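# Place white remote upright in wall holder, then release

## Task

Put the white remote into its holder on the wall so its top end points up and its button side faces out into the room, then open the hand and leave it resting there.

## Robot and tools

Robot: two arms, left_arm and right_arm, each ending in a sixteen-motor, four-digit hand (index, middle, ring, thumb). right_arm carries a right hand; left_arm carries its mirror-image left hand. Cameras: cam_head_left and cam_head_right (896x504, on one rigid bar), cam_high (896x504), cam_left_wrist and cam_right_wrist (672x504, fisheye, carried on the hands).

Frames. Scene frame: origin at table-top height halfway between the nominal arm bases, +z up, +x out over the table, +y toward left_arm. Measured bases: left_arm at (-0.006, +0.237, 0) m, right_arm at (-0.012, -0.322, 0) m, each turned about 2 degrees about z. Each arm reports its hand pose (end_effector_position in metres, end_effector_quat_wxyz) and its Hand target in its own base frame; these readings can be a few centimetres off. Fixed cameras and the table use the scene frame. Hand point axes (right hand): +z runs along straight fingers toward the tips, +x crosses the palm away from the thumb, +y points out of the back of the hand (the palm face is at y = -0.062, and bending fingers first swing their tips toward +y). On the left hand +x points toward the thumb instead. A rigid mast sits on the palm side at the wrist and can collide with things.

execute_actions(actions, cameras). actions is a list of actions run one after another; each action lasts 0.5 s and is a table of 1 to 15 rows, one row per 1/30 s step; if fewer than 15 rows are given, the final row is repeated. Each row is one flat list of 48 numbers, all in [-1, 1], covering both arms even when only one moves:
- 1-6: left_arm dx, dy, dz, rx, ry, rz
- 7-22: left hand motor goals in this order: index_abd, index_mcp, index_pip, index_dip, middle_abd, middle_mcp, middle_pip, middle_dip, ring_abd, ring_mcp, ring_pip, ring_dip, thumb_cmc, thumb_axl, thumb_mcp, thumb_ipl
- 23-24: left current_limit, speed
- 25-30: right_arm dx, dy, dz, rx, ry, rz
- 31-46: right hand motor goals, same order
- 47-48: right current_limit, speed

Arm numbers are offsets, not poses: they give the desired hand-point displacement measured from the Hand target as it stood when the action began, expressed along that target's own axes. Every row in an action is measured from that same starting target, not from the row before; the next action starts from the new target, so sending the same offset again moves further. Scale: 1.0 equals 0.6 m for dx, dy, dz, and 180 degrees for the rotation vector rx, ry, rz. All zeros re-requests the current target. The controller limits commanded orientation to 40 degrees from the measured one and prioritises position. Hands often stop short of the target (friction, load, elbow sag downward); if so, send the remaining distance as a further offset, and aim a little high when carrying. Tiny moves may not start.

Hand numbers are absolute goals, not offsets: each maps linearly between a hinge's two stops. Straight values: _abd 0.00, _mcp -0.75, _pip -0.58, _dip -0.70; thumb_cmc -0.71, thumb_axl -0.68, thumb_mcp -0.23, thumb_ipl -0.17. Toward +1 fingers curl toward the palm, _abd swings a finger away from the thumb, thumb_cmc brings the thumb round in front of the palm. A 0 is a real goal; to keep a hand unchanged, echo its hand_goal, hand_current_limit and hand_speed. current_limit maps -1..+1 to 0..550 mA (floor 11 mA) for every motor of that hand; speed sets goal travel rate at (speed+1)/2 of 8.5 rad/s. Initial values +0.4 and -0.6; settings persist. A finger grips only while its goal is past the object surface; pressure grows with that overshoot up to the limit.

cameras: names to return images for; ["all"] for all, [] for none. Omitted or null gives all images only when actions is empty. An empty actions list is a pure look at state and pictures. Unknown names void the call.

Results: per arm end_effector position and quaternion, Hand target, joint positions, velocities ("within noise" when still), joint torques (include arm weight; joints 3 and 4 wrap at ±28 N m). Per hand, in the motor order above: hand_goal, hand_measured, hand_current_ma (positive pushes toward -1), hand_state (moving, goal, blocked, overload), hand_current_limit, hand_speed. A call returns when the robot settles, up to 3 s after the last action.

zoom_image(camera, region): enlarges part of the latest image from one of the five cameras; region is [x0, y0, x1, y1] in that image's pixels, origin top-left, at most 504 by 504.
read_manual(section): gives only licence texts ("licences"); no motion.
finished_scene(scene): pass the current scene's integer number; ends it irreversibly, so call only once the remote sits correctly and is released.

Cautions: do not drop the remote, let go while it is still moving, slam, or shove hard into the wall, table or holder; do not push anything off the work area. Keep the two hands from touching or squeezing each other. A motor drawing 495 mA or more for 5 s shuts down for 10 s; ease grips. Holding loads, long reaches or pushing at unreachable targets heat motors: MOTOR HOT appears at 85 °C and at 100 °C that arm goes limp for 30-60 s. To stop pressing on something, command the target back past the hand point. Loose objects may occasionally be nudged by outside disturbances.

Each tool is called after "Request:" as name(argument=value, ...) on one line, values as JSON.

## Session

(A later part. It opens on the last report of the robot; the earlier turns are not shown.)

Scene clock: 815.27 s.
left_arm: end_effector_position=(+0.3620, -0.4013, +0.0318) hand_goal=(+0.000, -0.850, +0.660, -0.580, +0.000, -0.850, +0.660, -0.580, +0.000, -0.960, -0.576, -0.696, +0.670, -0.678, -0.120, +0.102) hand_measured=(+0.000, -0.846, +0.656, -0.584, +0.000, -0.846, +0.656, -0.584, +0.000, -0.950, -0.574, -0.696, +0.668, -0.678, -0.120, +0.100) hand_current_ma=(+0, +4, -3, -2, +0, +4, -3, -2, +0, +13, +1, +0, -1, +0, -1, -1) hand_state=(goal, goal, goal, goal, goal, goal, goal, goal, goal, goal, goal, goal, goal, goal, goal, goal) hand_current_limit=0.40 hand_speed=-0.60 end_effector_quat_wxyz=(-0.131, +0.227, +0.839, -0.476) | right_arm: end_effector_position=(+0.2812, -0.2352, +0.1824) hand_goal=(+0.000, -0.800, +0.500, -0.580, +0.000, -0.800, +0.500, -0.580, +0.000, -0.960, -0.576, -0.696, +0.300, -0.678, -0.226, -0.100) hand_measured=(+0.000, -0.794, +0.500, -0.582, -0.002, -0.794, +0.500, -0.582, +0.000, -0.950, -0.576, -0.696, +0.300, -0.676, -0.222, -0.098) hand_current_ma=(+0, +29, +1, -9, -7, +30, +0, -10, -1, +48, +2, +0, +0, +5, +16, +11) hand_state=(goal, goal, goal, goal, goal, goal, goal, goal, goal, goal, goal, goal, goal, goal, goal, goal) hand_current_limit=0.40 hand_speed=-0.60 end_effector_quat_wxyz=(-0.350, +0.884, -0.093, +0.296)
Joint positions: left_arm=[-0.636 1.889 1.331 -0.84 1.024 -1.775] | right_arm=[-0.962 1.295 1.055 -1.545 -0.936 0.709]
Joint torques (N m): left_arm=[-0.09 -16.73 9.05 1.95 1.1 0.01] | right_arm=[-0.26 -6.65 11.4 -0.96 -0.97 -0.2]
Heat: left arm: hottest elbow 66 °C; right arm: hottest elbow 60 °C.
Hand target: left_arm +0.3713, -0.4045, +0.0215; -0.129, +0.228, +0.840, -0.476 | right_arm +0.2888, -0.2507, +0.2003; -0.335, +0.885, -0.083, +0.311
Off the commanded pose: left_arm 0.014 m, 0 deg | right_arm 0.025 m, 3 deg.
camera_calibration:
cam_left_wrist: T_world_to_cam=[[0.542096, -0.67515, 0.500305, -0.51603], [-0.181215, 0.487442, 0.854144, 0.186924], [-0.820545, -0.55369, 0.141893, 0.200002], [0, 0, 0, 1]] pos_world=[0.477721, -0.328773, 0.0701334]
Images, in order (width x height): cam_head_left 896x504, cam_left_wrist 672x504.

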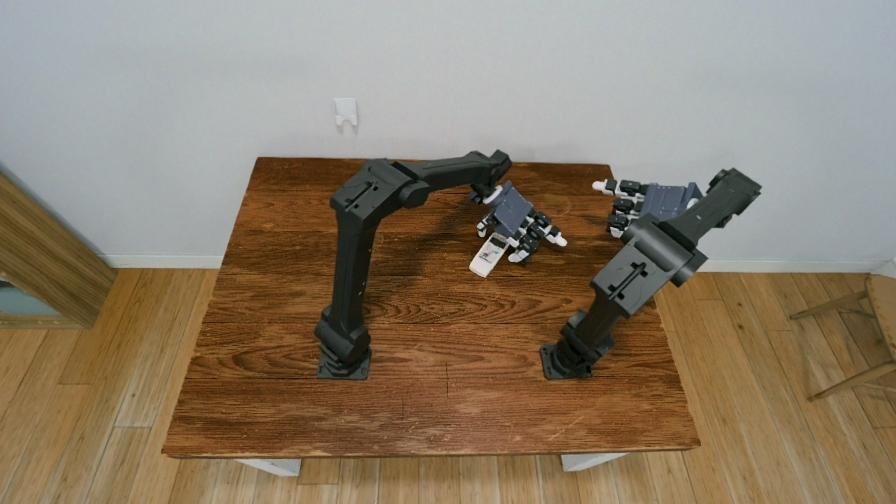

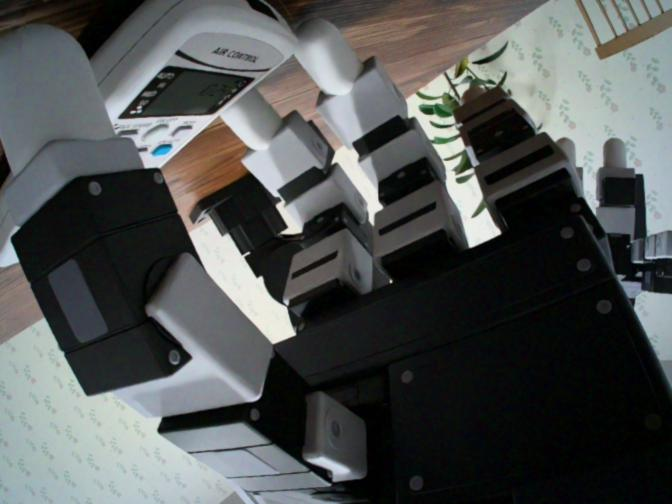

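Request:
execute_actions(actions=[[[0,0.006,0.003,0,0,0,0,-0.85,0.66,-0.58,0,-0.85,0.66,-0.58,0,-0.959,-0.576,-0.696,0.671,-0.678,-0.12,0.103,0.4,-0.6,0,0,0,0,0,0,0,-0.8,0.5,-0.58,0,-0.8,0.5,-0.58,0,-0.959,-0.576,-0.696,0.3,-0.678,-0.226,-0.1,0.4,-0.6]]], cameras=["cam_head_left","cam_head_right"])

Request:
zoom_image(camera="cam_head_right", region=[470, 200, 550, 280])

Request:
zoom_image(camera="cam_head_left", region=[470, 200, 550, 280])

Scene clock: 824.07 s.
left_arm: end_effector_position=(+0.3630, -0.4021, +0.0298) hand_goal=(+0.000, -0.850, +0.660, -0.580, +0.000, -0.850, +0.660, -0.580, +0.000, -0.960, -0.576, -0.696, +0.670, -0.678, -0.120, +0.102) hand_measured=(+0.000, -0.846, +0.658, -0.582, +0.000, -0.846, +0.656, -0.584, +0.000, -0.950, -0.574, -0.696, +0.668, -0.678, -0.120, +0.100) hand_current_ma=(+0, +4, -1, -1, +0, +4, -3, -2, +0, +13, +1, +0, -1, +0, -1, -1) hand_state=(goal, goal, goal, goal, goal, goal, goal, goal, goal, goal, goal, goal, goal, goal, goal, goal) hand_current_limit=0.40 hand_speed=-0.60 end_effector_quat_wxyz=(-0.129, +0.228, +0.839, -0.477) | right_arm: end_effector_position=(+0.2812, -0.2352, +0.1824) hand_goal=(+0.000, -0.800, +0.500, -0.580, +0.000, -0.800, +0.500, -0.580, +0.000, -0.960, -0.576, -0.696, +0.300, -0.678, -0.226, -0.100) hand_measured=(+0.000, -0.794, +0.500, -0.582, -0.002, -0.794, +0.500, -0.582, +0.000, -0.950, -0.576, -0.696, +0.300, -0.676, -0.222, -0.098) hand_current_ma=(+0, +29, +1, -9, -7, +30, +0, -10, -1, +48, +2, +0, +0, +5, +16, +11) hand_state=(goal, goal, goal, goal, goal, goal, goal, goal, goal, goal, goal, goal, goal, goal, goal, goal) hand_current_limit=0.40 hand_speed=-0.60 end_effector_quat_wxyz=(-0.350, +0.884, -0.093, +0.296)
Joint positions: left_arm=[-0.636 1.893 1.331 -0.833 1.025 -1.774] | right_arm=[-0.962 1.295 1.055 -1.545 -0.936 0.709]
Joint torques (N m): left_arm=[0.32 -17.26 8.99 1.92 1.05 0.06] | right_arm=[-0.26 -6.65 11.4 -0.98 -0.97 -0.2]
Heat: left arm: hottest elbow 65 °C; right arm: hottest elbow 60 °C.
Hand target: left_arm +0.3714, -0.4042, +0.0176; -0.129, +0.228, +0.840, -0.476 | right_arm +0.2888, -0.2507, +0.2003; -0.335, +0.885, -0.083, +0.311
Off the commanded pose: left_arm 0.015 m, 0 deg | right_arm 0.025 m, 3 deg.
Images, in order (width x height): cam_head_left 896x504, cam_head_right 896x504.

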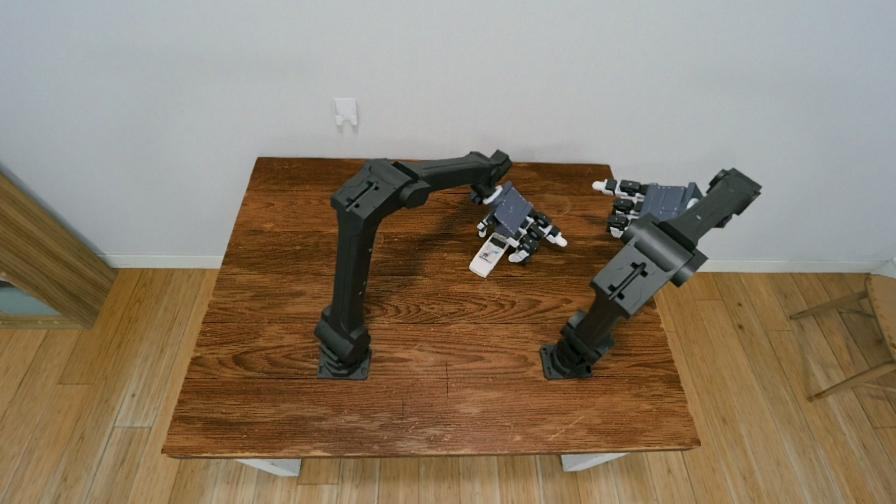

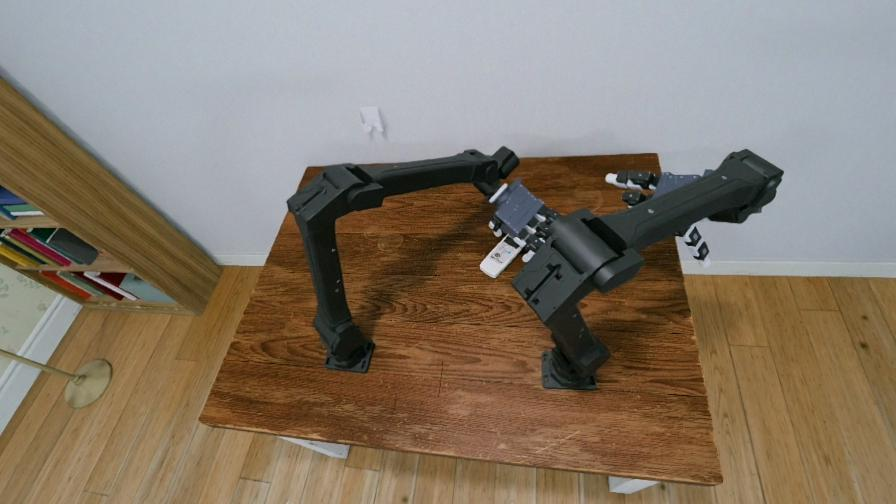

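Scaled by 6.300 from the camera's 896x504 image, which has a finer 1280x720 frame.

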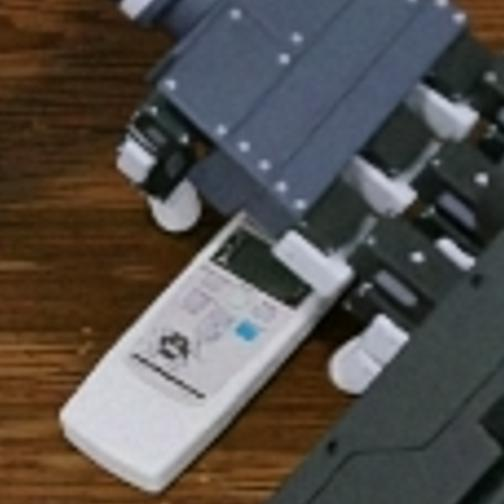

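Scaled by 6.300 from the camera's 896x504 image, which has a finer 1280x720 frame.

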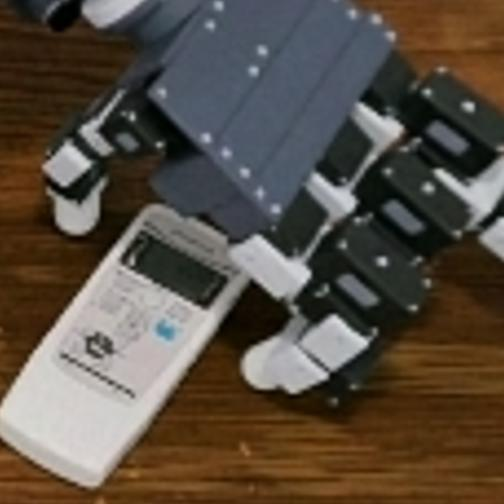

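Request:
execute_actions(actions=[[[0,0,0,0,0,0,0,-0.80,0.70,-0.58,0,-0.80,0.70,-0.58,0,-0.959,-0.576,-0.696,0.671,-0.678,-0.05,0.14,0.4,-0.85,0,0,0,0,0,0,0,-0.8,0.5,-0.58,0,-0.8,0.5,-0.58,0,-0.959,-0.576,-0.696,0.3,-0.678,-0.226,-0.1,0.4,-0.6]],[[0,0,0,0,0,0,0,-0.77,0.76,-0.58,0,-0.77,0.76,-0.58,0,-0.959,-0.576,-0.696,0.671,-0.678,0.04,0.16,0.4,-0.85,0,0,0,0,0,0,0,-0.8,0.5,-0.58,0,-0.8,0.5,-0.58,0,-0.959,-0.576,-0.696,0.3,-0.678,-0.226,-0.1,0.4,-0.6]],[[0,0,0,0,0,0,0,-0.72,0.87,-0.58,0,-0.72,0.87,-0.58,0,-0.959,-0.576,-0.696,0.671,-0.678,0.25,0.22,0.55,-0.85,0,0,0,0,0,0,0,-0.8,0.5,-0.58,0,-0.8,0.5,-0.58,0,-0.959,-0.576,-0.696,0.3,-0.678,-0.226,-0.1,0.4,-0.6]],[[0,0,0,0,0,0,0,-0.68,0.95,-0.58,0,-0.68,0.95,-0.58,0,-0.959,-0.576,-0.696,0.671,-0.678,0.3,0.26,0.55,-0.85,0,0,0,0,0,0,0,-0.8,0.5,-0.58,0,-0.8,0.5,-0.58,0,-0.959,-0.576,-0.696,0.3,-0.678,-0.226,-0.1,0.4,-0.6]]], cameras=["cam_head_left","cam_left_wrist"])

Request:
zoom_image(camera="cam_head_left", region=[470, 200, 550, 280])

Scene clock: 845.00 s.
left_arm: end_effector_position=(+0.3631, -0.4021, +0.0279) hand_goal=(+0.000, -0.680, +0.950, -0.580, +0.000, -0.680, +0.950, -0.580, +0.000, -0.960, -0.576, -0.696, +0.670, -0.678, +0.300, +0.260) hand_measured=(+0.000, -0.776, +0.836, -0.604, +0.000, -0.776, +0.852, -0.606, +0.000, -0.950, -0.574, -0.696, +0.660, -0.684, -0.040, +0.152) hand_current_ma=(+0, -299, -356, -38, +0, -301, -286, -43, +0, +13, +1, +0, -13, -7, -426, -426) hand_state=(goal, blocked, blocked, blocked, goal, blocked, blocked, blocked, goal, goal, goal, goal, goal, goal, blocked, blocked) hand_current_limit=0.55 hand_speed=-0.85 end_effector_quat_wxyz=(-0.130, +0.228, +0.839, -0.477) | right_arm: end_effector_position=(+0.2812, -0.2352, +0.1824) hand_goal=(+0.000, -0.800, +0.500, -0.580, +0.000, -0.800, +0.500, -0.580, +0.000, -0.960, -0.576, -0.696, +0.300, -0.678, -0.226, -0.100) hand_measured=(+0.000, -0.794, +0.500, -0.582, -0.002, -0.794, +0.500, -0.582, +0.000, -0.950, -0.576, -0.696, +0.300, -0.676, -0.222, -0.098) hand_current_ma=(+0, +29, +1, -9, -7, +30, +0, -10, -1, +48, +2, +0, +0, +5, +16, +11) hand_state=(goal, goal, goal, goal, goal, goal, goal, goal, goal, goal, goal, goal, goal, goal, goal, goal) hand_current_limit=0.40 hand_speed=-0.60 end_effector_quat_wxyz=(-0.350, +0.884, -0.093, +0.296)
Joint positions: left_arm=[-0.636 1.897 1.331 -0.832 1.024 -1.773] | right_arm=[-0.962 1.295 1.055 -1.545 -0.936 0.709]
Joint torques (N m): left_arm=[0.26 -17.14 9.02 1.89 1.06 0.03] | right_arm=[-0.32 -6.65 11.38 -0.95 -0.97 -0.2]
Heat: left arm: hottest elbow 63 °C; right arm: hottest elbow 60 °C.
Hand target: left_arm +0.3714, -0.4042, +0.0175; -0.129, +0.228, +0.840, -0.476 | right_arm +0.2888, -0.2507, +0.2003; -0.335, +0.885, -0.083, +0.311
Off the commanded pose: left_arm 0.013 m, 0 deg | right_arm 0.025 m, 3 deg.
camera_calibration:
cam_left_wrist: T_world_to_cam=[[0.540507, -0.674931, 0.502314, -0.514587], [-0.182191, 0.488979, 0.853057, 0.191836], [-0.821376, -0.552601, 0.14133, 0.201657], [0, 0, 0, 1]] pos_world=[0.478725, -0.329679, 0.0663365]
Images, in order (width x height): cam_head_left 896x504, cam_left_wrist 672x504.

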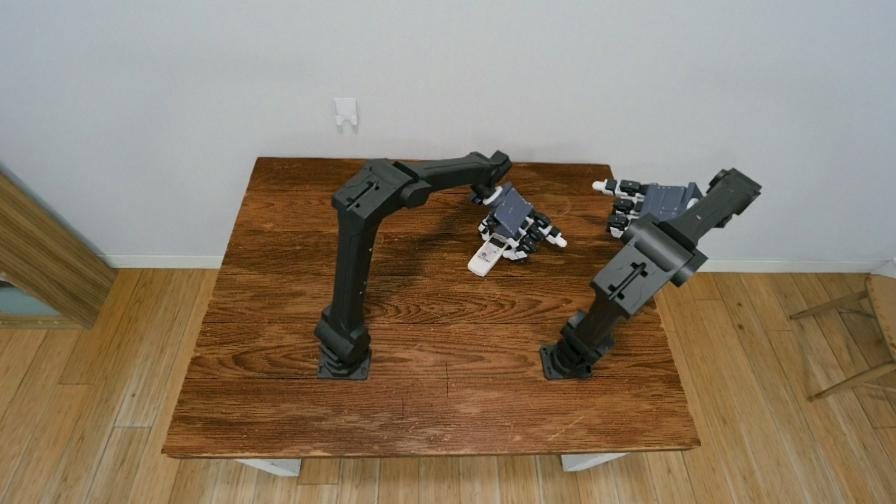

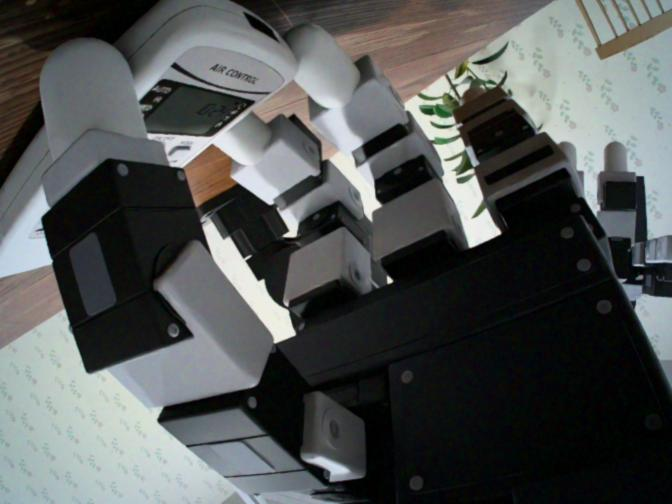

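Scaled by 6.300 from the camera's 896x504 image, which has a finer 1280x720 frame.

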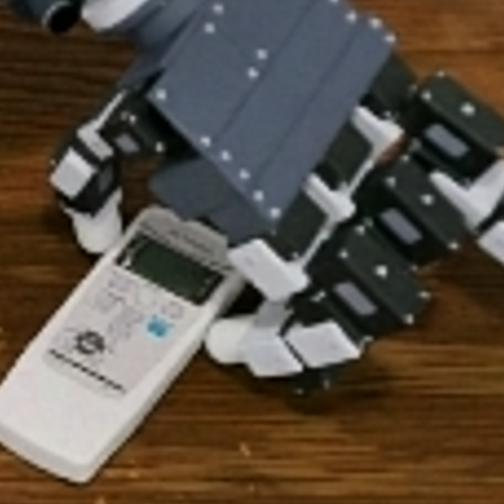

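Request:
execute_actions(actions=[[[0,-0.0286,-0.0171,-0.0047,-0.0119,0.0107,0,-0.68,0.95,-0.58,0,-0.68,0.95,-0.58,0,-0.959,-0.576,-0.696,0.671,-0.678,0.3,0.26,0.55,-0.85,0,0,0,0,0,0,0,-0.8,0.5,-0.58,0,-0.8,0.5,-0.58,0,-0.959,-0.576,-0.696,0.3,-0.678,-0.226,-0.1,0.4,-0.6]],[[0,-0.0286,-0.0171,-0.0047,-0.0119,0.0107,0,-0.68,0.95,-0.58,0,-0.68,0.95,-0.58,0,-0.959,-0.576,-0.696,0.671,-0.678,0.3,0.26,0.55,-0.85,0,0,0,0,0,0,0,-0.8,0.5,-0.58,0,-0.8,0.5,-0.58,0,-0.959,-0.576,-0.696,0.3,-0.678,-0.226,-0.1,0.4,-0.6]]], cameras=["cam_head_left","cam_head_right","cam_left_wrist"])

Request:
zoom_image(camera="cam_head_left", region=[460, 200, 550, 290])

Scene clock: 858.80 s.
left_arm: end_effector_position=(+0.3722, -0.4001, +0.0548) hand_goal=(+0.000, -0.680, +0.950, -0.580, +0.000, -0.680, +0.950, -0.580, +0.000, -0.960, -0.576, -0.696, +0.670, -0.678, +0.300, +0.260) hand_measured=(+0.000, -0.776, +0.842, -0.608, +0.000, -0.774, +0.866, -0.606, +0.000, -0.950, -0.574, -0.696, +0.650, -0.688, -0.044, +0.152) hand_current_ma=(+0, -299, -331, -50, +0, -299, -228, -43, +0, +13, +1, +0, -30, -15, -426, -426) hand_state=(goal, blocked, blocked, blocked, goal, blocked, blocked, blocked, goal, goal, goal, goal, goal, goal, blocked, blocked) hand_current_limit=0.55 hand_speed=-0.85 end_effector_quat_wxyz=(-0.079, +0.239, +0.843, -0.475) | right_arm: end_effector_position=(+0.2812, -0.2352, +0.1824) hand_goal=(+0.000, -0.800, +0.500, -0.580, +0.000, -0.800, +0.500, -0.580, +0.000, -0.960, -0.576, -0.696, +0.300, -0.678, -0.226, -0.100) hand_measured=(+0.000, -0.794, +0.500, -0.582, -0.002, -0.794, +0.500, -0.582, +0.000, -0.950, -0.576, -0.696, +0.300, -0.676, -0.222, -0.098) hand_current_ma=(+0, +29, +1, -9, -7, +30, +0, -10, -1, +48, +2, +0, +0, +5, +16, +11) hand_state=(goal, goal, goal, goal, goal, goal, goal, goal, goal, goal, goal, goal, goal, goal, goal, goal) hand_current_limit=0.40 hand_speed=-0.60 end_effector_quat_wxyz=(-0.350, +0.884, -0.093, +0.296)
Joint positions: left_arm=[-0.636 1.81 1.289 -0.754 0.975 -1.812] | right_arm=[-0.962 1.295 1.055 -1.545 -0.936 0.709]
Joint torques (N m): left_arm=[-0.44 -19.6 7.95 2.14 1.05 -0.15] | right_arm=[-0.21 -6.65 11.4 -0.96 -0.98 -0.2]
Heat: left arm: hottest elbow 62 °C; right arm: hottest elbow 61 °C.
Hand target: left_arm +0.3703, -0.4039, +0.0574; -0.078, +0.240, +0.843, -0.476 | right_arm +0.2888, -0.2507, +0.2003; -0.335, +0.885, -0.083, +0.311
Off the commanded pose: left_arm 0.005 m, 0 deg | right_arm 0.025 m, 3 deg.
camera_calibration:
cam_left_wrist: T_world_to_cam=[[0.508976, -0.648079, 0.566513, -0.512718], [-0.280507, 0.497335, 0.820959, 0.211203], [-0.813793, -0.57676, 0.0713406, 0.197805], [0, 0, 0, 1]] pos_world=[0.481177, -0.323235, 0.102961]
Images, in order (width x height): cam_head_left 896x504, cam_head_right 896x504, cam_left_wrist 672x504.

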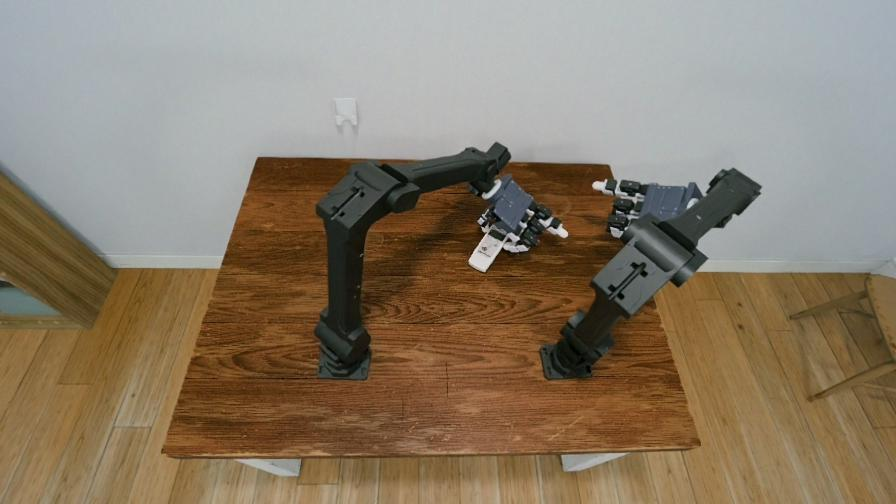

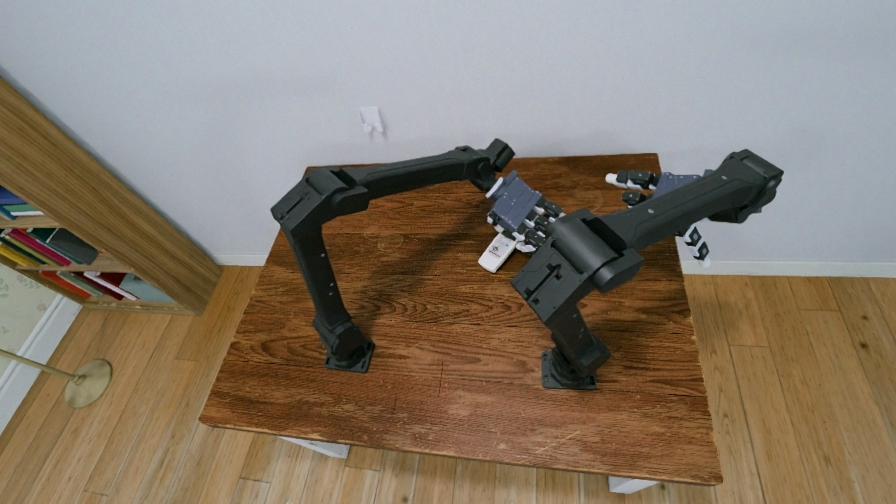

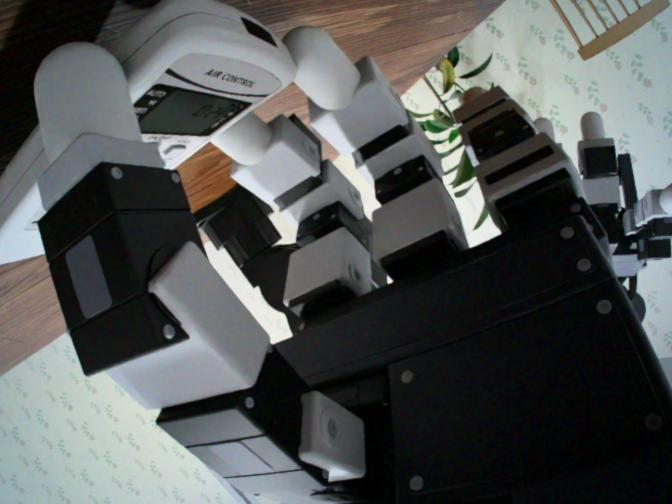

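Scaled by 5.600 from the camera's 896x504 image, which has a finer 1280x720 frame.

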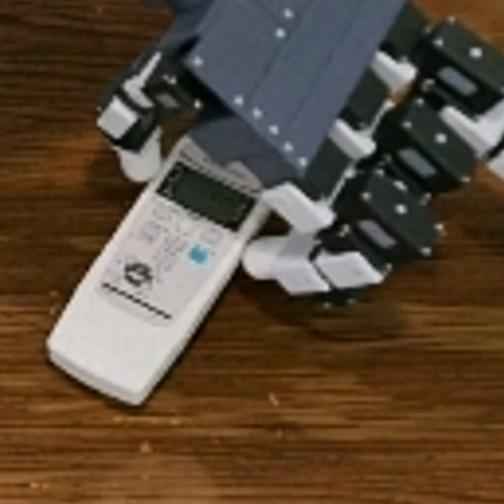

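Request:
execute_actions(actions=[[[-0.009,-0.068,-0.11,-0.02,-0.0504,0.0451,0,-0.68,0.95,-0.58,0,-0.68,0.95,-0.58,0,-0.959,-0.576,-0.696,0.671,-0.678,0.3,0.26,0.55,-0.85,0,0,0,0,0,0,0,-0.8,0.5,-0.58,0,-0.8,0.5,-0.58,0,-0.959,-0.576,-0.696,0.3,-0.678,-0.226,-0.1,0.4,-0.6]],[[-0.047,-0.008,-0.1745,-0.02,-0.0504,0.0451,0,-0.68,0.95,-0.58,0,-0.68,0.95,-0.58,0,-0.959,-0.576,-0.696,0.671,-0.678,0.3,0.26,0.55,-0.85,0,0,0,0,0,0,0,-0.8,0.5,-0.58,0,-0.8,0.5,-0.58,0,-0.959,-0.576,-0.696,0.3,-0.678,-0.226,-0.1,0.4,-0.6]]], cameras=["cam_left_wrist"])

Scene clock: 906.50 s.
left_arm: end_effector_position=(+0.4220, -0.2956, +0.1921) hand_goal=(+0.000, -0.680, +0.950, -0.580, +0.000, -0.680, +0.950, -0.580, +0.000, -0.960, -0.576, -0.696, +0.670, -0.678, +0.300, +0.260) hand_measured=(+0.000, -0.776, +0.842, -0.612, +0.000, -0.774, +0.872, -0.606, +0.000, -0.950, -0.574, -0.696, +0.644, -0.690, -0.044, +0.152) hand_current_ma=(+0, -299, -331, -58, +0, -299, -205, -43, +0, +13, +1, +0, -44, -20, -426, -426) hand_state=(goal, blocked, blocked, blocked, goal, blocked, blocked, blocked, goal, goal, goal, goal, blocked, goal, blocked, blocked) hand_current_limit=0.55 hand_speed=-0.85 end_effector_quat_wxyz=(+0.137, +0.275, +0.834, -0.459) | right_arm: end_effector_position=(+0.2812, -0.2352, +0.1824) hand_goal=(+0.000, -0.800, +0.500, -0.580, +0.000, -0.800, +0.500, -0.580, +0.000, -0.960, -0.576, -0.696, +0.300, -0.678, -0.226, -0.100) hand_measured=(+0.000, -0.794, +0.500, -0.582, -0.002, -0.794, +0.500, -0.582, +0.000, -0.950, -0.576, -0.696, +0.300, -0.676, -0.222, -0.098) hand_current_ma=(+0, +29, +1, -9, -7, +30, +0, -10, -1, +48, +2, +0, +0, +5, +16, +11) hand_state=(goal, goal, goal, goal, goal, goal, goal, goal, goal, goal, goal, goal, goal, goal, goal, goal) hand_current_limit=0.40 hand_speed=-0.60 end_effector_quat_wxyz=(-0.350, +0.884, -0.093, +0.296)
Joint positions: left_arm=[-0.455 1.416 1.159 -0.743 0.873 -1.661] | right_arm=[-0.962 1.295 1.055 -1.545 -0.936 0.709]
Joint torques (N m): left_arm=[-0.56 -12.75 11.29 2.03 0.94 0.13] | right_arm=[-0.26 -6.71 11.38 -0.96 -0.97 -0.21]
Heat: left arm: hottest elbow 57 °C; right arm: hottest elbow 61 °C.
Hand target: left_arm +0.4278, -0.3027, +0.1978; +0.138, +0.282, +0.830, -0.460 | right_arm +0.2888, -0.2507, +0.2003; -0.335, +0.885, -0.083, +0.311
Off the commanded pose: left_arm 0.011 m, 1 deg | right_arm 0.025 m, 3 deg.
camera_calibration:
cam_left_wrist: T_world_to_cam=[[0.311829, -0.526805, 0.790721, -0.472169], [-0.640396, 0.498251, 0.584499, 0.258124], [-0.701894, -0.688638, -0.181995, 0.257151], [0, 0, 0, 1]] pos_world=[0.49303, -0.200267, 0.269281]
Images, in order (width x height): cam_left_wrist 672x504.

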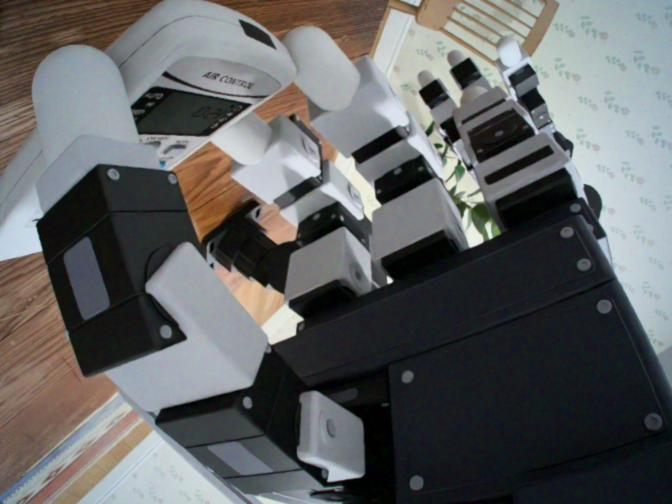

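Request:
execute_actions(actions=[[[-0.065,0.023,-0.156,-0.02,-0.0504,0.0451,0,-0.68,0.95,-0.58,0,-0.68,0.95,-0.58,0,-0.959,-0.576,-0.696,0.671,-0.678,0.3,0.26,0.55,-0.85,0,0,0,0,0,0,0,-0.8,0.5,-0.58,0,-0.8,0.5,-0.58,0,-0.959,-0.576,-0.696,0.3,-0.678,-0.226,-0.1,0.4,-0.6]],[[-0.073,0.053,-0.134,-0.02,-0.0504,0.0451,0,-0.68,0.95,-0.58,0,-0.68,0.95,-0.58,0,-0.959,-0.576,-0.696,0.671,-0.678,0.3,0.26,0.55,-0.85,0,0,0,0,0,0,0,-0.8,0.5,-0.58,0,-0.8,0.5,-0.58,0,-0.959,-0.576,-0.696,0.3,-0.678,-0.226,-0.1,0.4,-0.6]],[[-0.071,0.079,-0.111,-0.02,-0.0504,0.0451,0,-0.68,0.95,-0.58,0,-0.68,0.95,-0.58,0,-0.959,-0.576,-0.696,0.671,-0.678,0.3,0.26,0.55,-0.85,0,0,0,0,0,0,0,-0.8,0.5,-0.58,0,-0.8,0.5,-0.58,0,-0.959,-0.576,-0.696,0.3,-0.678,-0.226,-0.1,0.4,-0.6]],[[-0.06,0.101,-0.089,-0.02,-0.0504,0.0451,0,-0.68,0.95,-0.58,0,-0.68,0.95,-0.58,0,-0.959,-0.576,-0.696,0.671,-0.678,0.3,0.26,0.55,-0.85,0,0,0,0,0,0,0,-0.8,0.5,-0.58,0,-0.8,0.5,-0.58,0,-0.959,-0.576,-0.696,0.3,-0.678,-0.226,-0.1,0.4,-0.6]],[[-0.041,0.117,-0.07,-0.02,-0.0504,0.0451,0,-0.68,0.95,-0.58,0,-0.68,0.95,-0.58,0,-0.959,-0.576,-0.696,0.671,-0.678,0.3,0.26,0.55,-0.85,0,0,0,0,0,0,0,-0.8,0.5,-0.58,0,-0.8,0.5,-0.58,0,-0.959,-0.576,-0.696,0.3,-0.678,-0.226,-0.1,0.4,-0.6]]], cameras=["cam_left_wrist","cam_high","cam_head_right","cam_head_left"])

Request:
zoom_image(camera="cam_high", region=[420, 90, 540, 190])

Scene clock: 922.27 s.
left_arm: end_effector_position=(+0.6288, +0.0560, +0.3781) hand_goal=(+0.000, -0.680, +0.950, -0.580, +0.000, -0.680, +0.950, -0.580, +0.000, -0.960, -0.576, -0.696, +0.670, -0.678, +0.300, +0.260) hand_measured=(+0.000, -0.776, +0.842, -0.612, +0.000, -0.774, +0.876, -0.606, -0.002, -0.958, -0.574, -0.696, +0.640, -0.692, -0.046, +0.152) hand_current_ma=(+0, -299, -331, -58, +0, -297, -189, -43, -1, +2, +1, +0, -57, -23, -426, -426) hand_state=(goal, blocked, blocked, blocked, goal, blocked, blocked, blocked, goal, goal, goal, goal, blocked, goal, blocked, blocked) hand_current_limit=0.55 hand_speed=-0.85 end_effector_quat_wxyz=(+0.609, +0.316, +0.645, -0.336) | right_arm: end_effector_position=(+0.2812, -0.2352, +0.1824) hand_goal=(+0.000, -0.800, +0.500, -0.580, +0.000, -0.800, +0.500, -0.580, +0.000, -0.960, -0.576, -0.696, +0.300, -0.678, -0.226, -0.100) hand_measured=(+0.000, -0.794, +0.500, -0.582, -0.002, -0.794, +0.500, -0.582, +0.000, -0.950, -0.576, -0.696, +0.300, -0.676, -0.222, -0.098) hand_current_ma=(+0, +29, +1, -9, -7, +30, +0, -10, -1, +48, +2, +0, +0, +5, +16, +11) hand_state=(goal, goal, goal, goal, goal, goal, goal, goal, goal, goal, goal, goal, goal, goal, goal, goal) hand_current_limit=0.40 hand_speed=-0.60 end_effector_quat_wxyz=(-0.350, +0.884, -0.093, +0.296)
Joint positions: left_arm=[0.314 1.444 1.19 0.141 1.272 -1.512] | right_arm=[-0.962 1.295 1.055 -1.545 -0.936 0.709]
Joint torques (N m): left_arm=[-0.97 -13.92 12.36 3.59 0.09 0.14] | right_arm=[-0.26 -6.71 11.4 -0.96 -0.97 -0.2]
Heat: left arm: hottest elbow 62 °C; right arm: hottest elbow 62 °C.
Hand target: left_arm +0.6403, +0.0539, +0.3980; +0.627, +0.326, +0.628, -0.327 | right_arm +0.2888, -0.2507, +0.2003; -0.335, +0.885, -0.083, +0.311
Off the commanded pose: left_arm 0.023 m, 3 deg | right_arm 0.025 m, 3 deg.
camera_calibration:
cam_left_wrist: T_world_to_cam=[[-0.430334, -0.344103, 0.83451, -0.0584777], [-0.897219, 0.264498, -0.353608, 0.635922], [-0.099049, -0.900907, -0.422558, 0.402119], [0, 0, 0, 1]] pos_world=[0.585226, 0.173949, 0.443585]
Images, in order (width x height): cam_head_left 896x504, cam_head_right 896x504, cam_high 896x504, cam_left_wrist 672x504.

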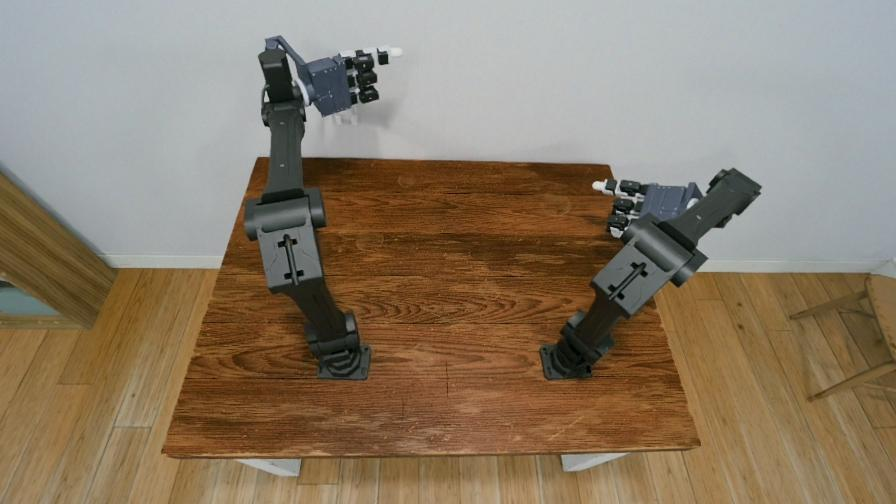

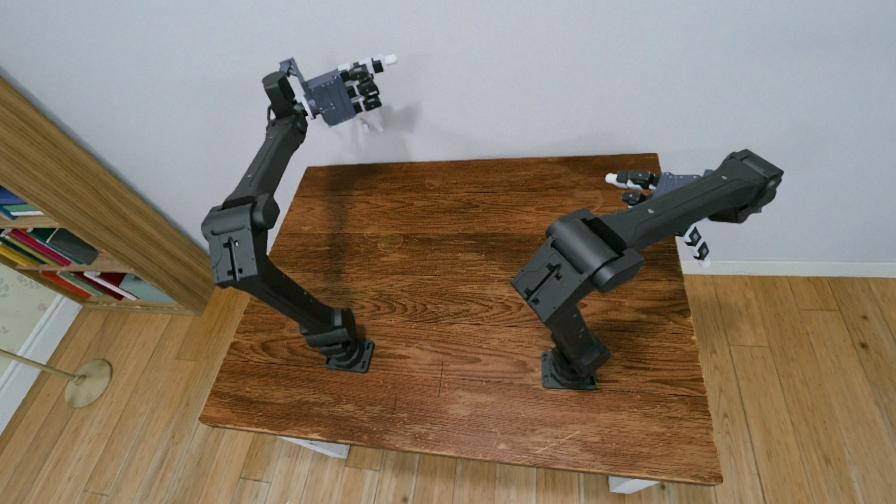

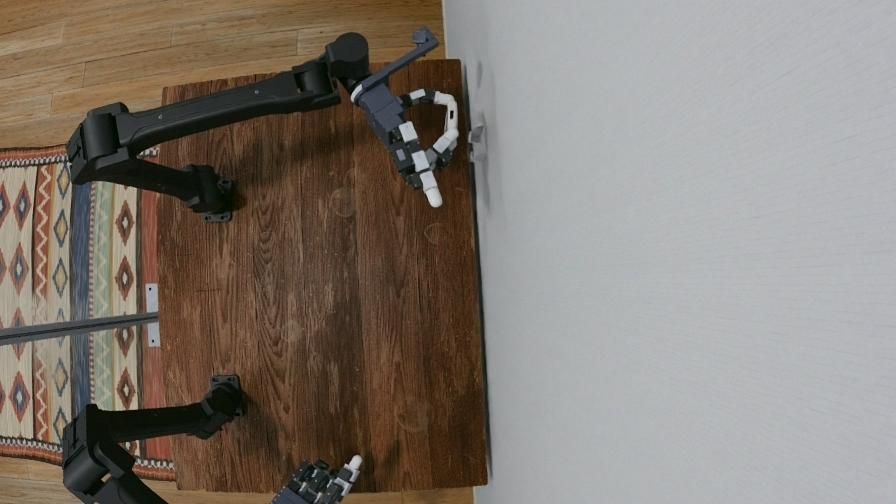

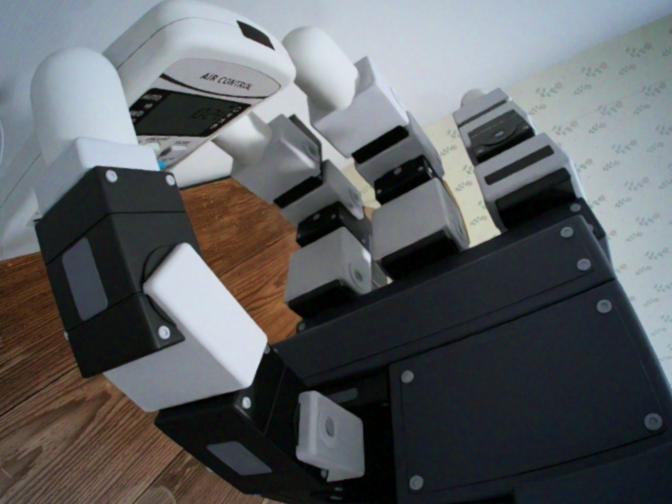

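Scaled by 4.200 from the camera's 896x504 image, which has a finer 1280x720 frame.

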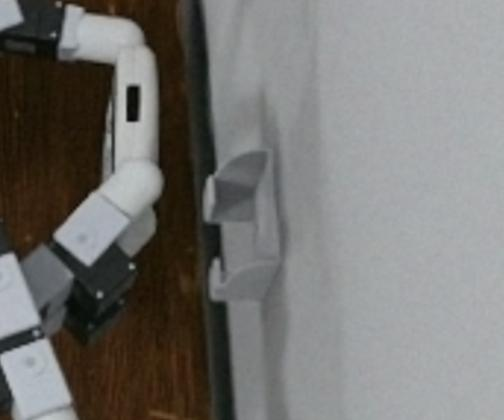

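Request:
zoom_image(camera="cam_high", region=[430, 95, 500, 165])

Request:
zoom_image(camera="cam_head_right", region=[310, 40, 420, 150])

Request:
zoom_image(camera="cam_head_left", region=[300, 30, 410, 140])

Scaled by 7.200 from the camera's 896x504 image, which has a finer 1280x720 frame.

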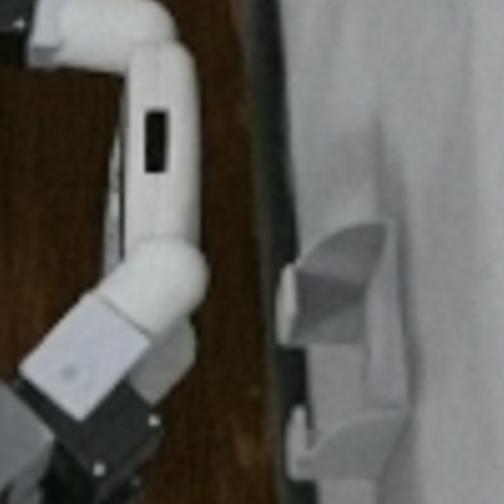

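Scaled by 4.582 from the camera's 896x504 image, which has a finer 1280x720 frame.

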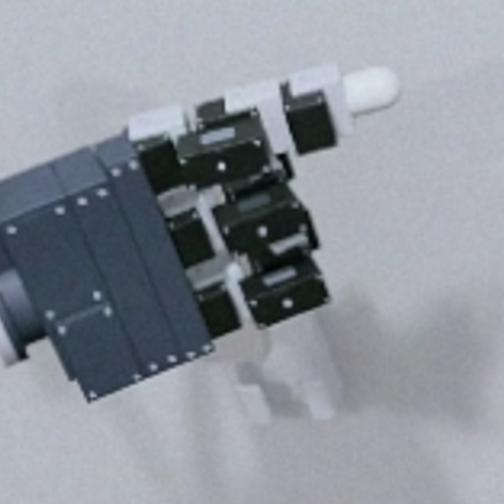

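Scaled by 4.582 from the camera's 896x504 image, which has a finer 1280x720 frame.

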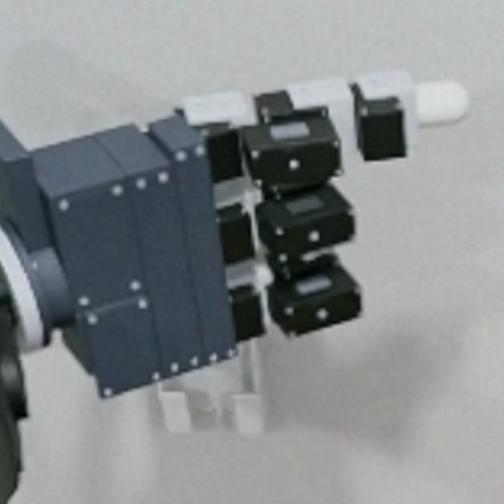

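Request:
execute_actions(actions=[[[0.0333,0.1008,0.0437,-0.0167,-0.0105,0.015,0,-0.68,0.95,-0.58,0,-0.68,0.95,-0.58,0,-0.959,-0.576,-0.696,0.671,-0.678,0.3,0.26,0.55,-0.85,0,0,0,0,0,0,0,-0.8,0.5,-0.58,0,-0.8,0.5,-0.58,0,-0.959,-0.576,-0.696,0.3,-0.678,-0.226,-0.1,0.4,-0.6]]], cameras=["cam_left_wrist","cam_high","cam_head_right","cam_head_left"])

Request:
zoom_image(camera="cam_high", region=[435, 95, 505, 165])

Request:
zoom_image(camera="cam_head_left", region=[320, 70, 400, 150])

Request:
zoom_image(camera="cam_head_right", region=[330, 70, 410, 150])

Scene clock: 972.13 s.
left_arm: end_effector_position=(+0.6922, +0.0669, +0.3481) hand_goal=(+0.000, -0.680, +0.950, -0.580, +0.000, -0.680, +0.950, -0.580, +0.000, -0.960, -0.576, -0.696, +0.670, -0.678, +0.300, +0.260) hand_measured=(+0.000, -0.776, +0.850, -0.612, +0.000, -0.774, +0.880, -0.608, -0.002, -0.958, -0.574, -0.696, +0.644, -0.688, -0.050, +0.154) hand_current_ma=(+0, -299, -293, -58, +0, -297, -178, -48, -2, +0, +1, +0, -44, -17, -426, -426) hand_state=(goal, blocked, blocked, blocked, goal, blocked, blocked, blocked, goal, goal, goal, goal, blocked, goal, blocked, blocked) hand_current_limit=0.55 hand_speed=-0.85 end_effector_quat_wxyz=(+0.636, +0.302, +0.636, -0.316) | right_arm: end_effector_position=(+0.2812, -0.2352, +0.1824) hand_goal=(+0.000, -0.800, +0.500, -0.580, +0.000, -0.800, +0.500, -0.580, +0.000, -0.960, -0.576, -0.696, +0.300, -0.678, -0.226, -0.100) hand_measured=(+0.000, -0.794, +0.500, -0.582, -0.002, -0.794, +0.500, -0.582, +0.000, -0.950, -0.576, -0.696, +0.300, -0.676, -0.222, -0.098) hand_current_ma=(+0, +29, +1, -9, -7, +30, +0, -10, -1, +48, +2, +0, +0, +5, +16, +11) hand_state=(goal, goal, goal, goal, goal, goal, goal, goal, goal, goal, goal, goal, goal, goal, goal, goal) hand_current_limit=0.40 hand_speed=-0.60 end_effector_quat_wxyz=(-0.350, +0.884, -0.093, +0.296)
Joint positions: left_arm=[0.285 1.621 1.258 0.384 1.189 -1.608] | right_arm=[-0.962 1.295 1.055 -1.545 -0.936 0.709]
Joint torques (N m): left_arm=[-0.03 -16.73 13.23 3.89 -0.09 0.16] | right_arm=[-0.26 -6.65 11.38 -0.96 -0.97 -0.21]
Heat: left arm: hottest elbow 68 °C; right arm: hottest elbow 62 °C.
Hand target: left_arm +0.7049, +0.0671, +0.3779; +0.653, +0.318, +0.618, -0.301 | right_arm +0.2888, -0.2507, +0.2003; -0.335, +0.885, -0.083, +0.311
Off the commanded pose: left_arm 0.032 m, 4 deg | right_arm 0.025 m, 3 deg.
camera_calibration:
cam_left_wrist: T_world_to_cam=[[-0.451002, -0.356338, 0.818303, 0.0182693], [-0.892066, 0.209321, -0.400505, 0.695681], [-0.0285725, -0.910608, -0.412281, 0.353807], [0, 0, 0, 1]] pos_world=[0.638941, 0.183069, 0.409541]
Images, in order (width x height): cam_head_left 896x504, cam_head_right 896x504, cam_high 896x504, cam_left_wrist 672x504.

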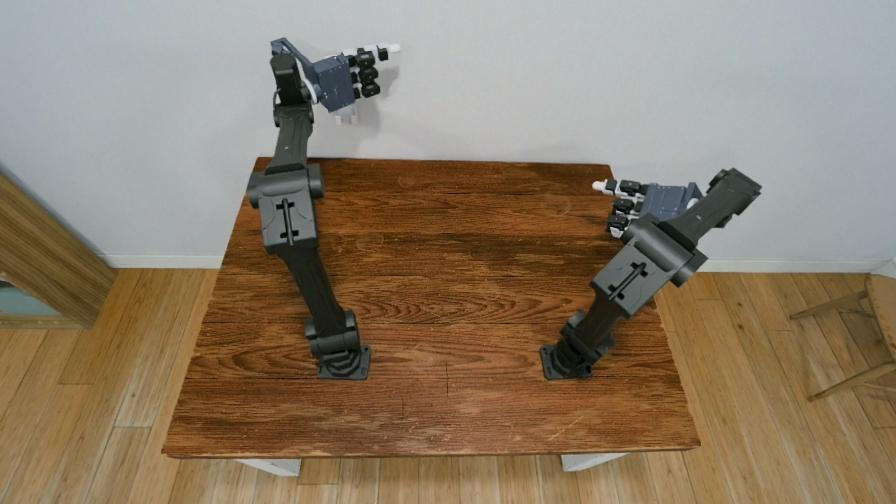

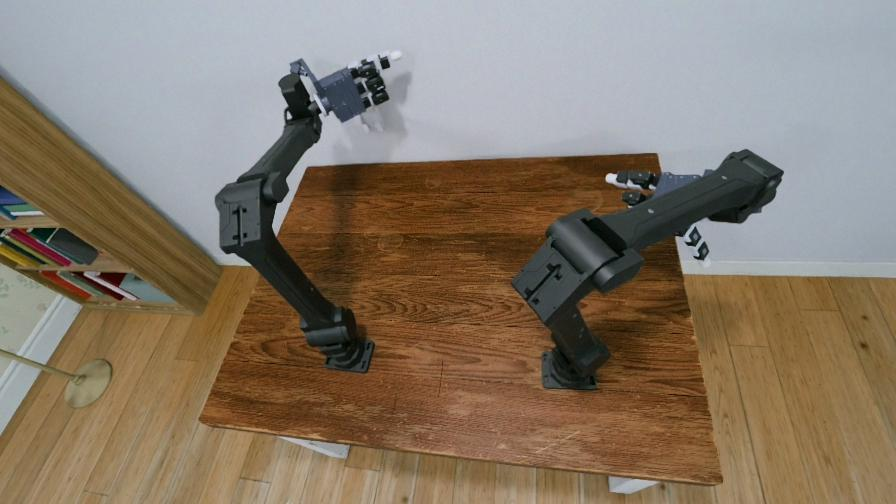

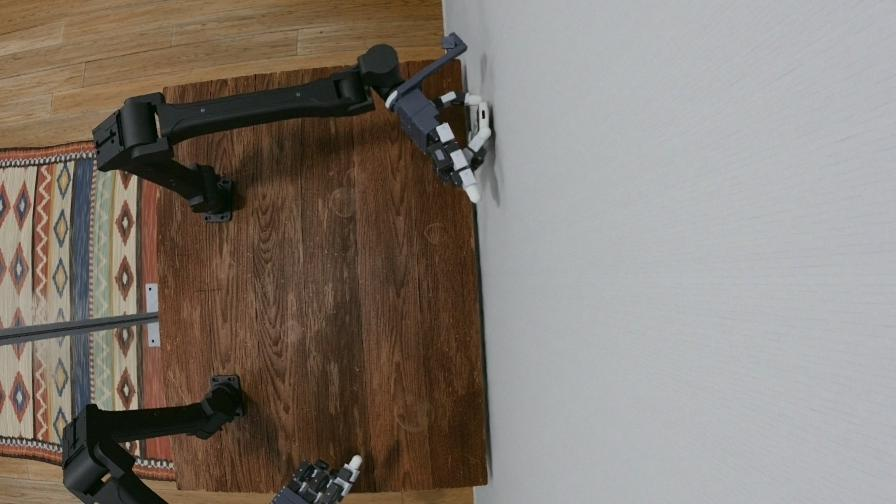

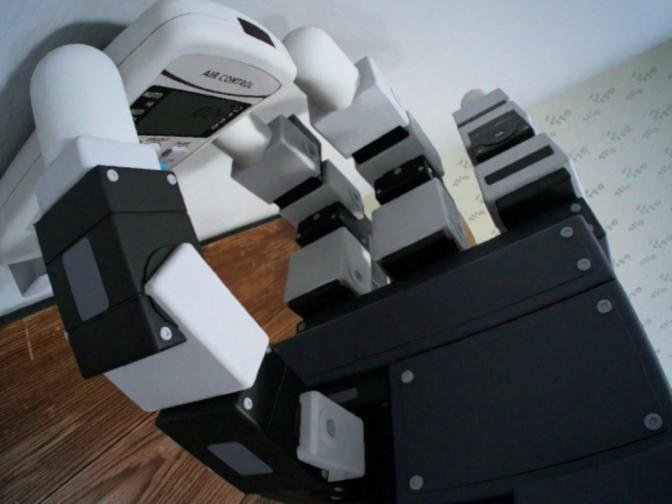

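Scaled by 7.200 from the camera's 896x504 image, which has a finer 1280x720 frame.

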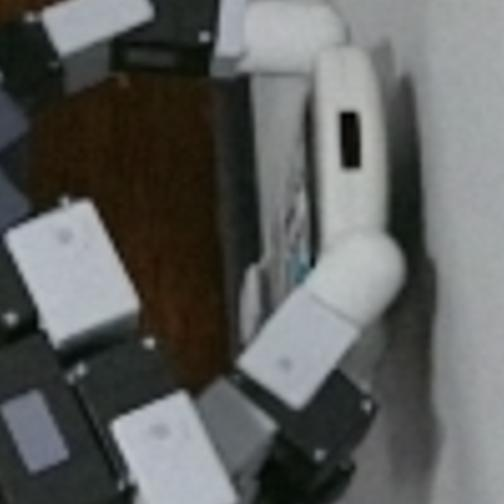

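Scaled by 6.300 from the camera's 896x504 image, which has a finer 1280x720 frame.

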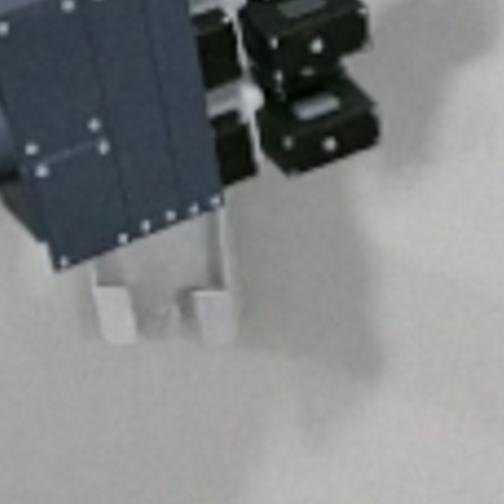

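Scaled by 6.300 from the camera's 896x504 image, which has a finer 1280x720 frame.

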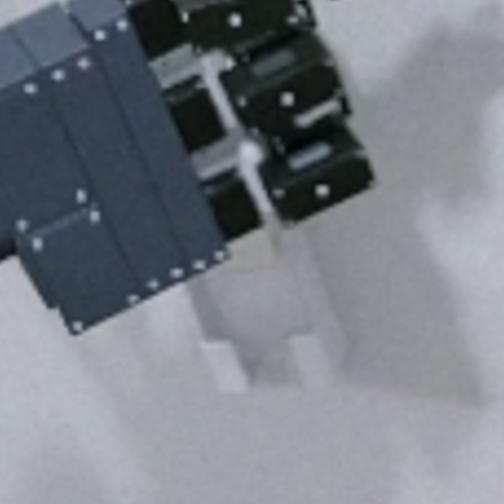

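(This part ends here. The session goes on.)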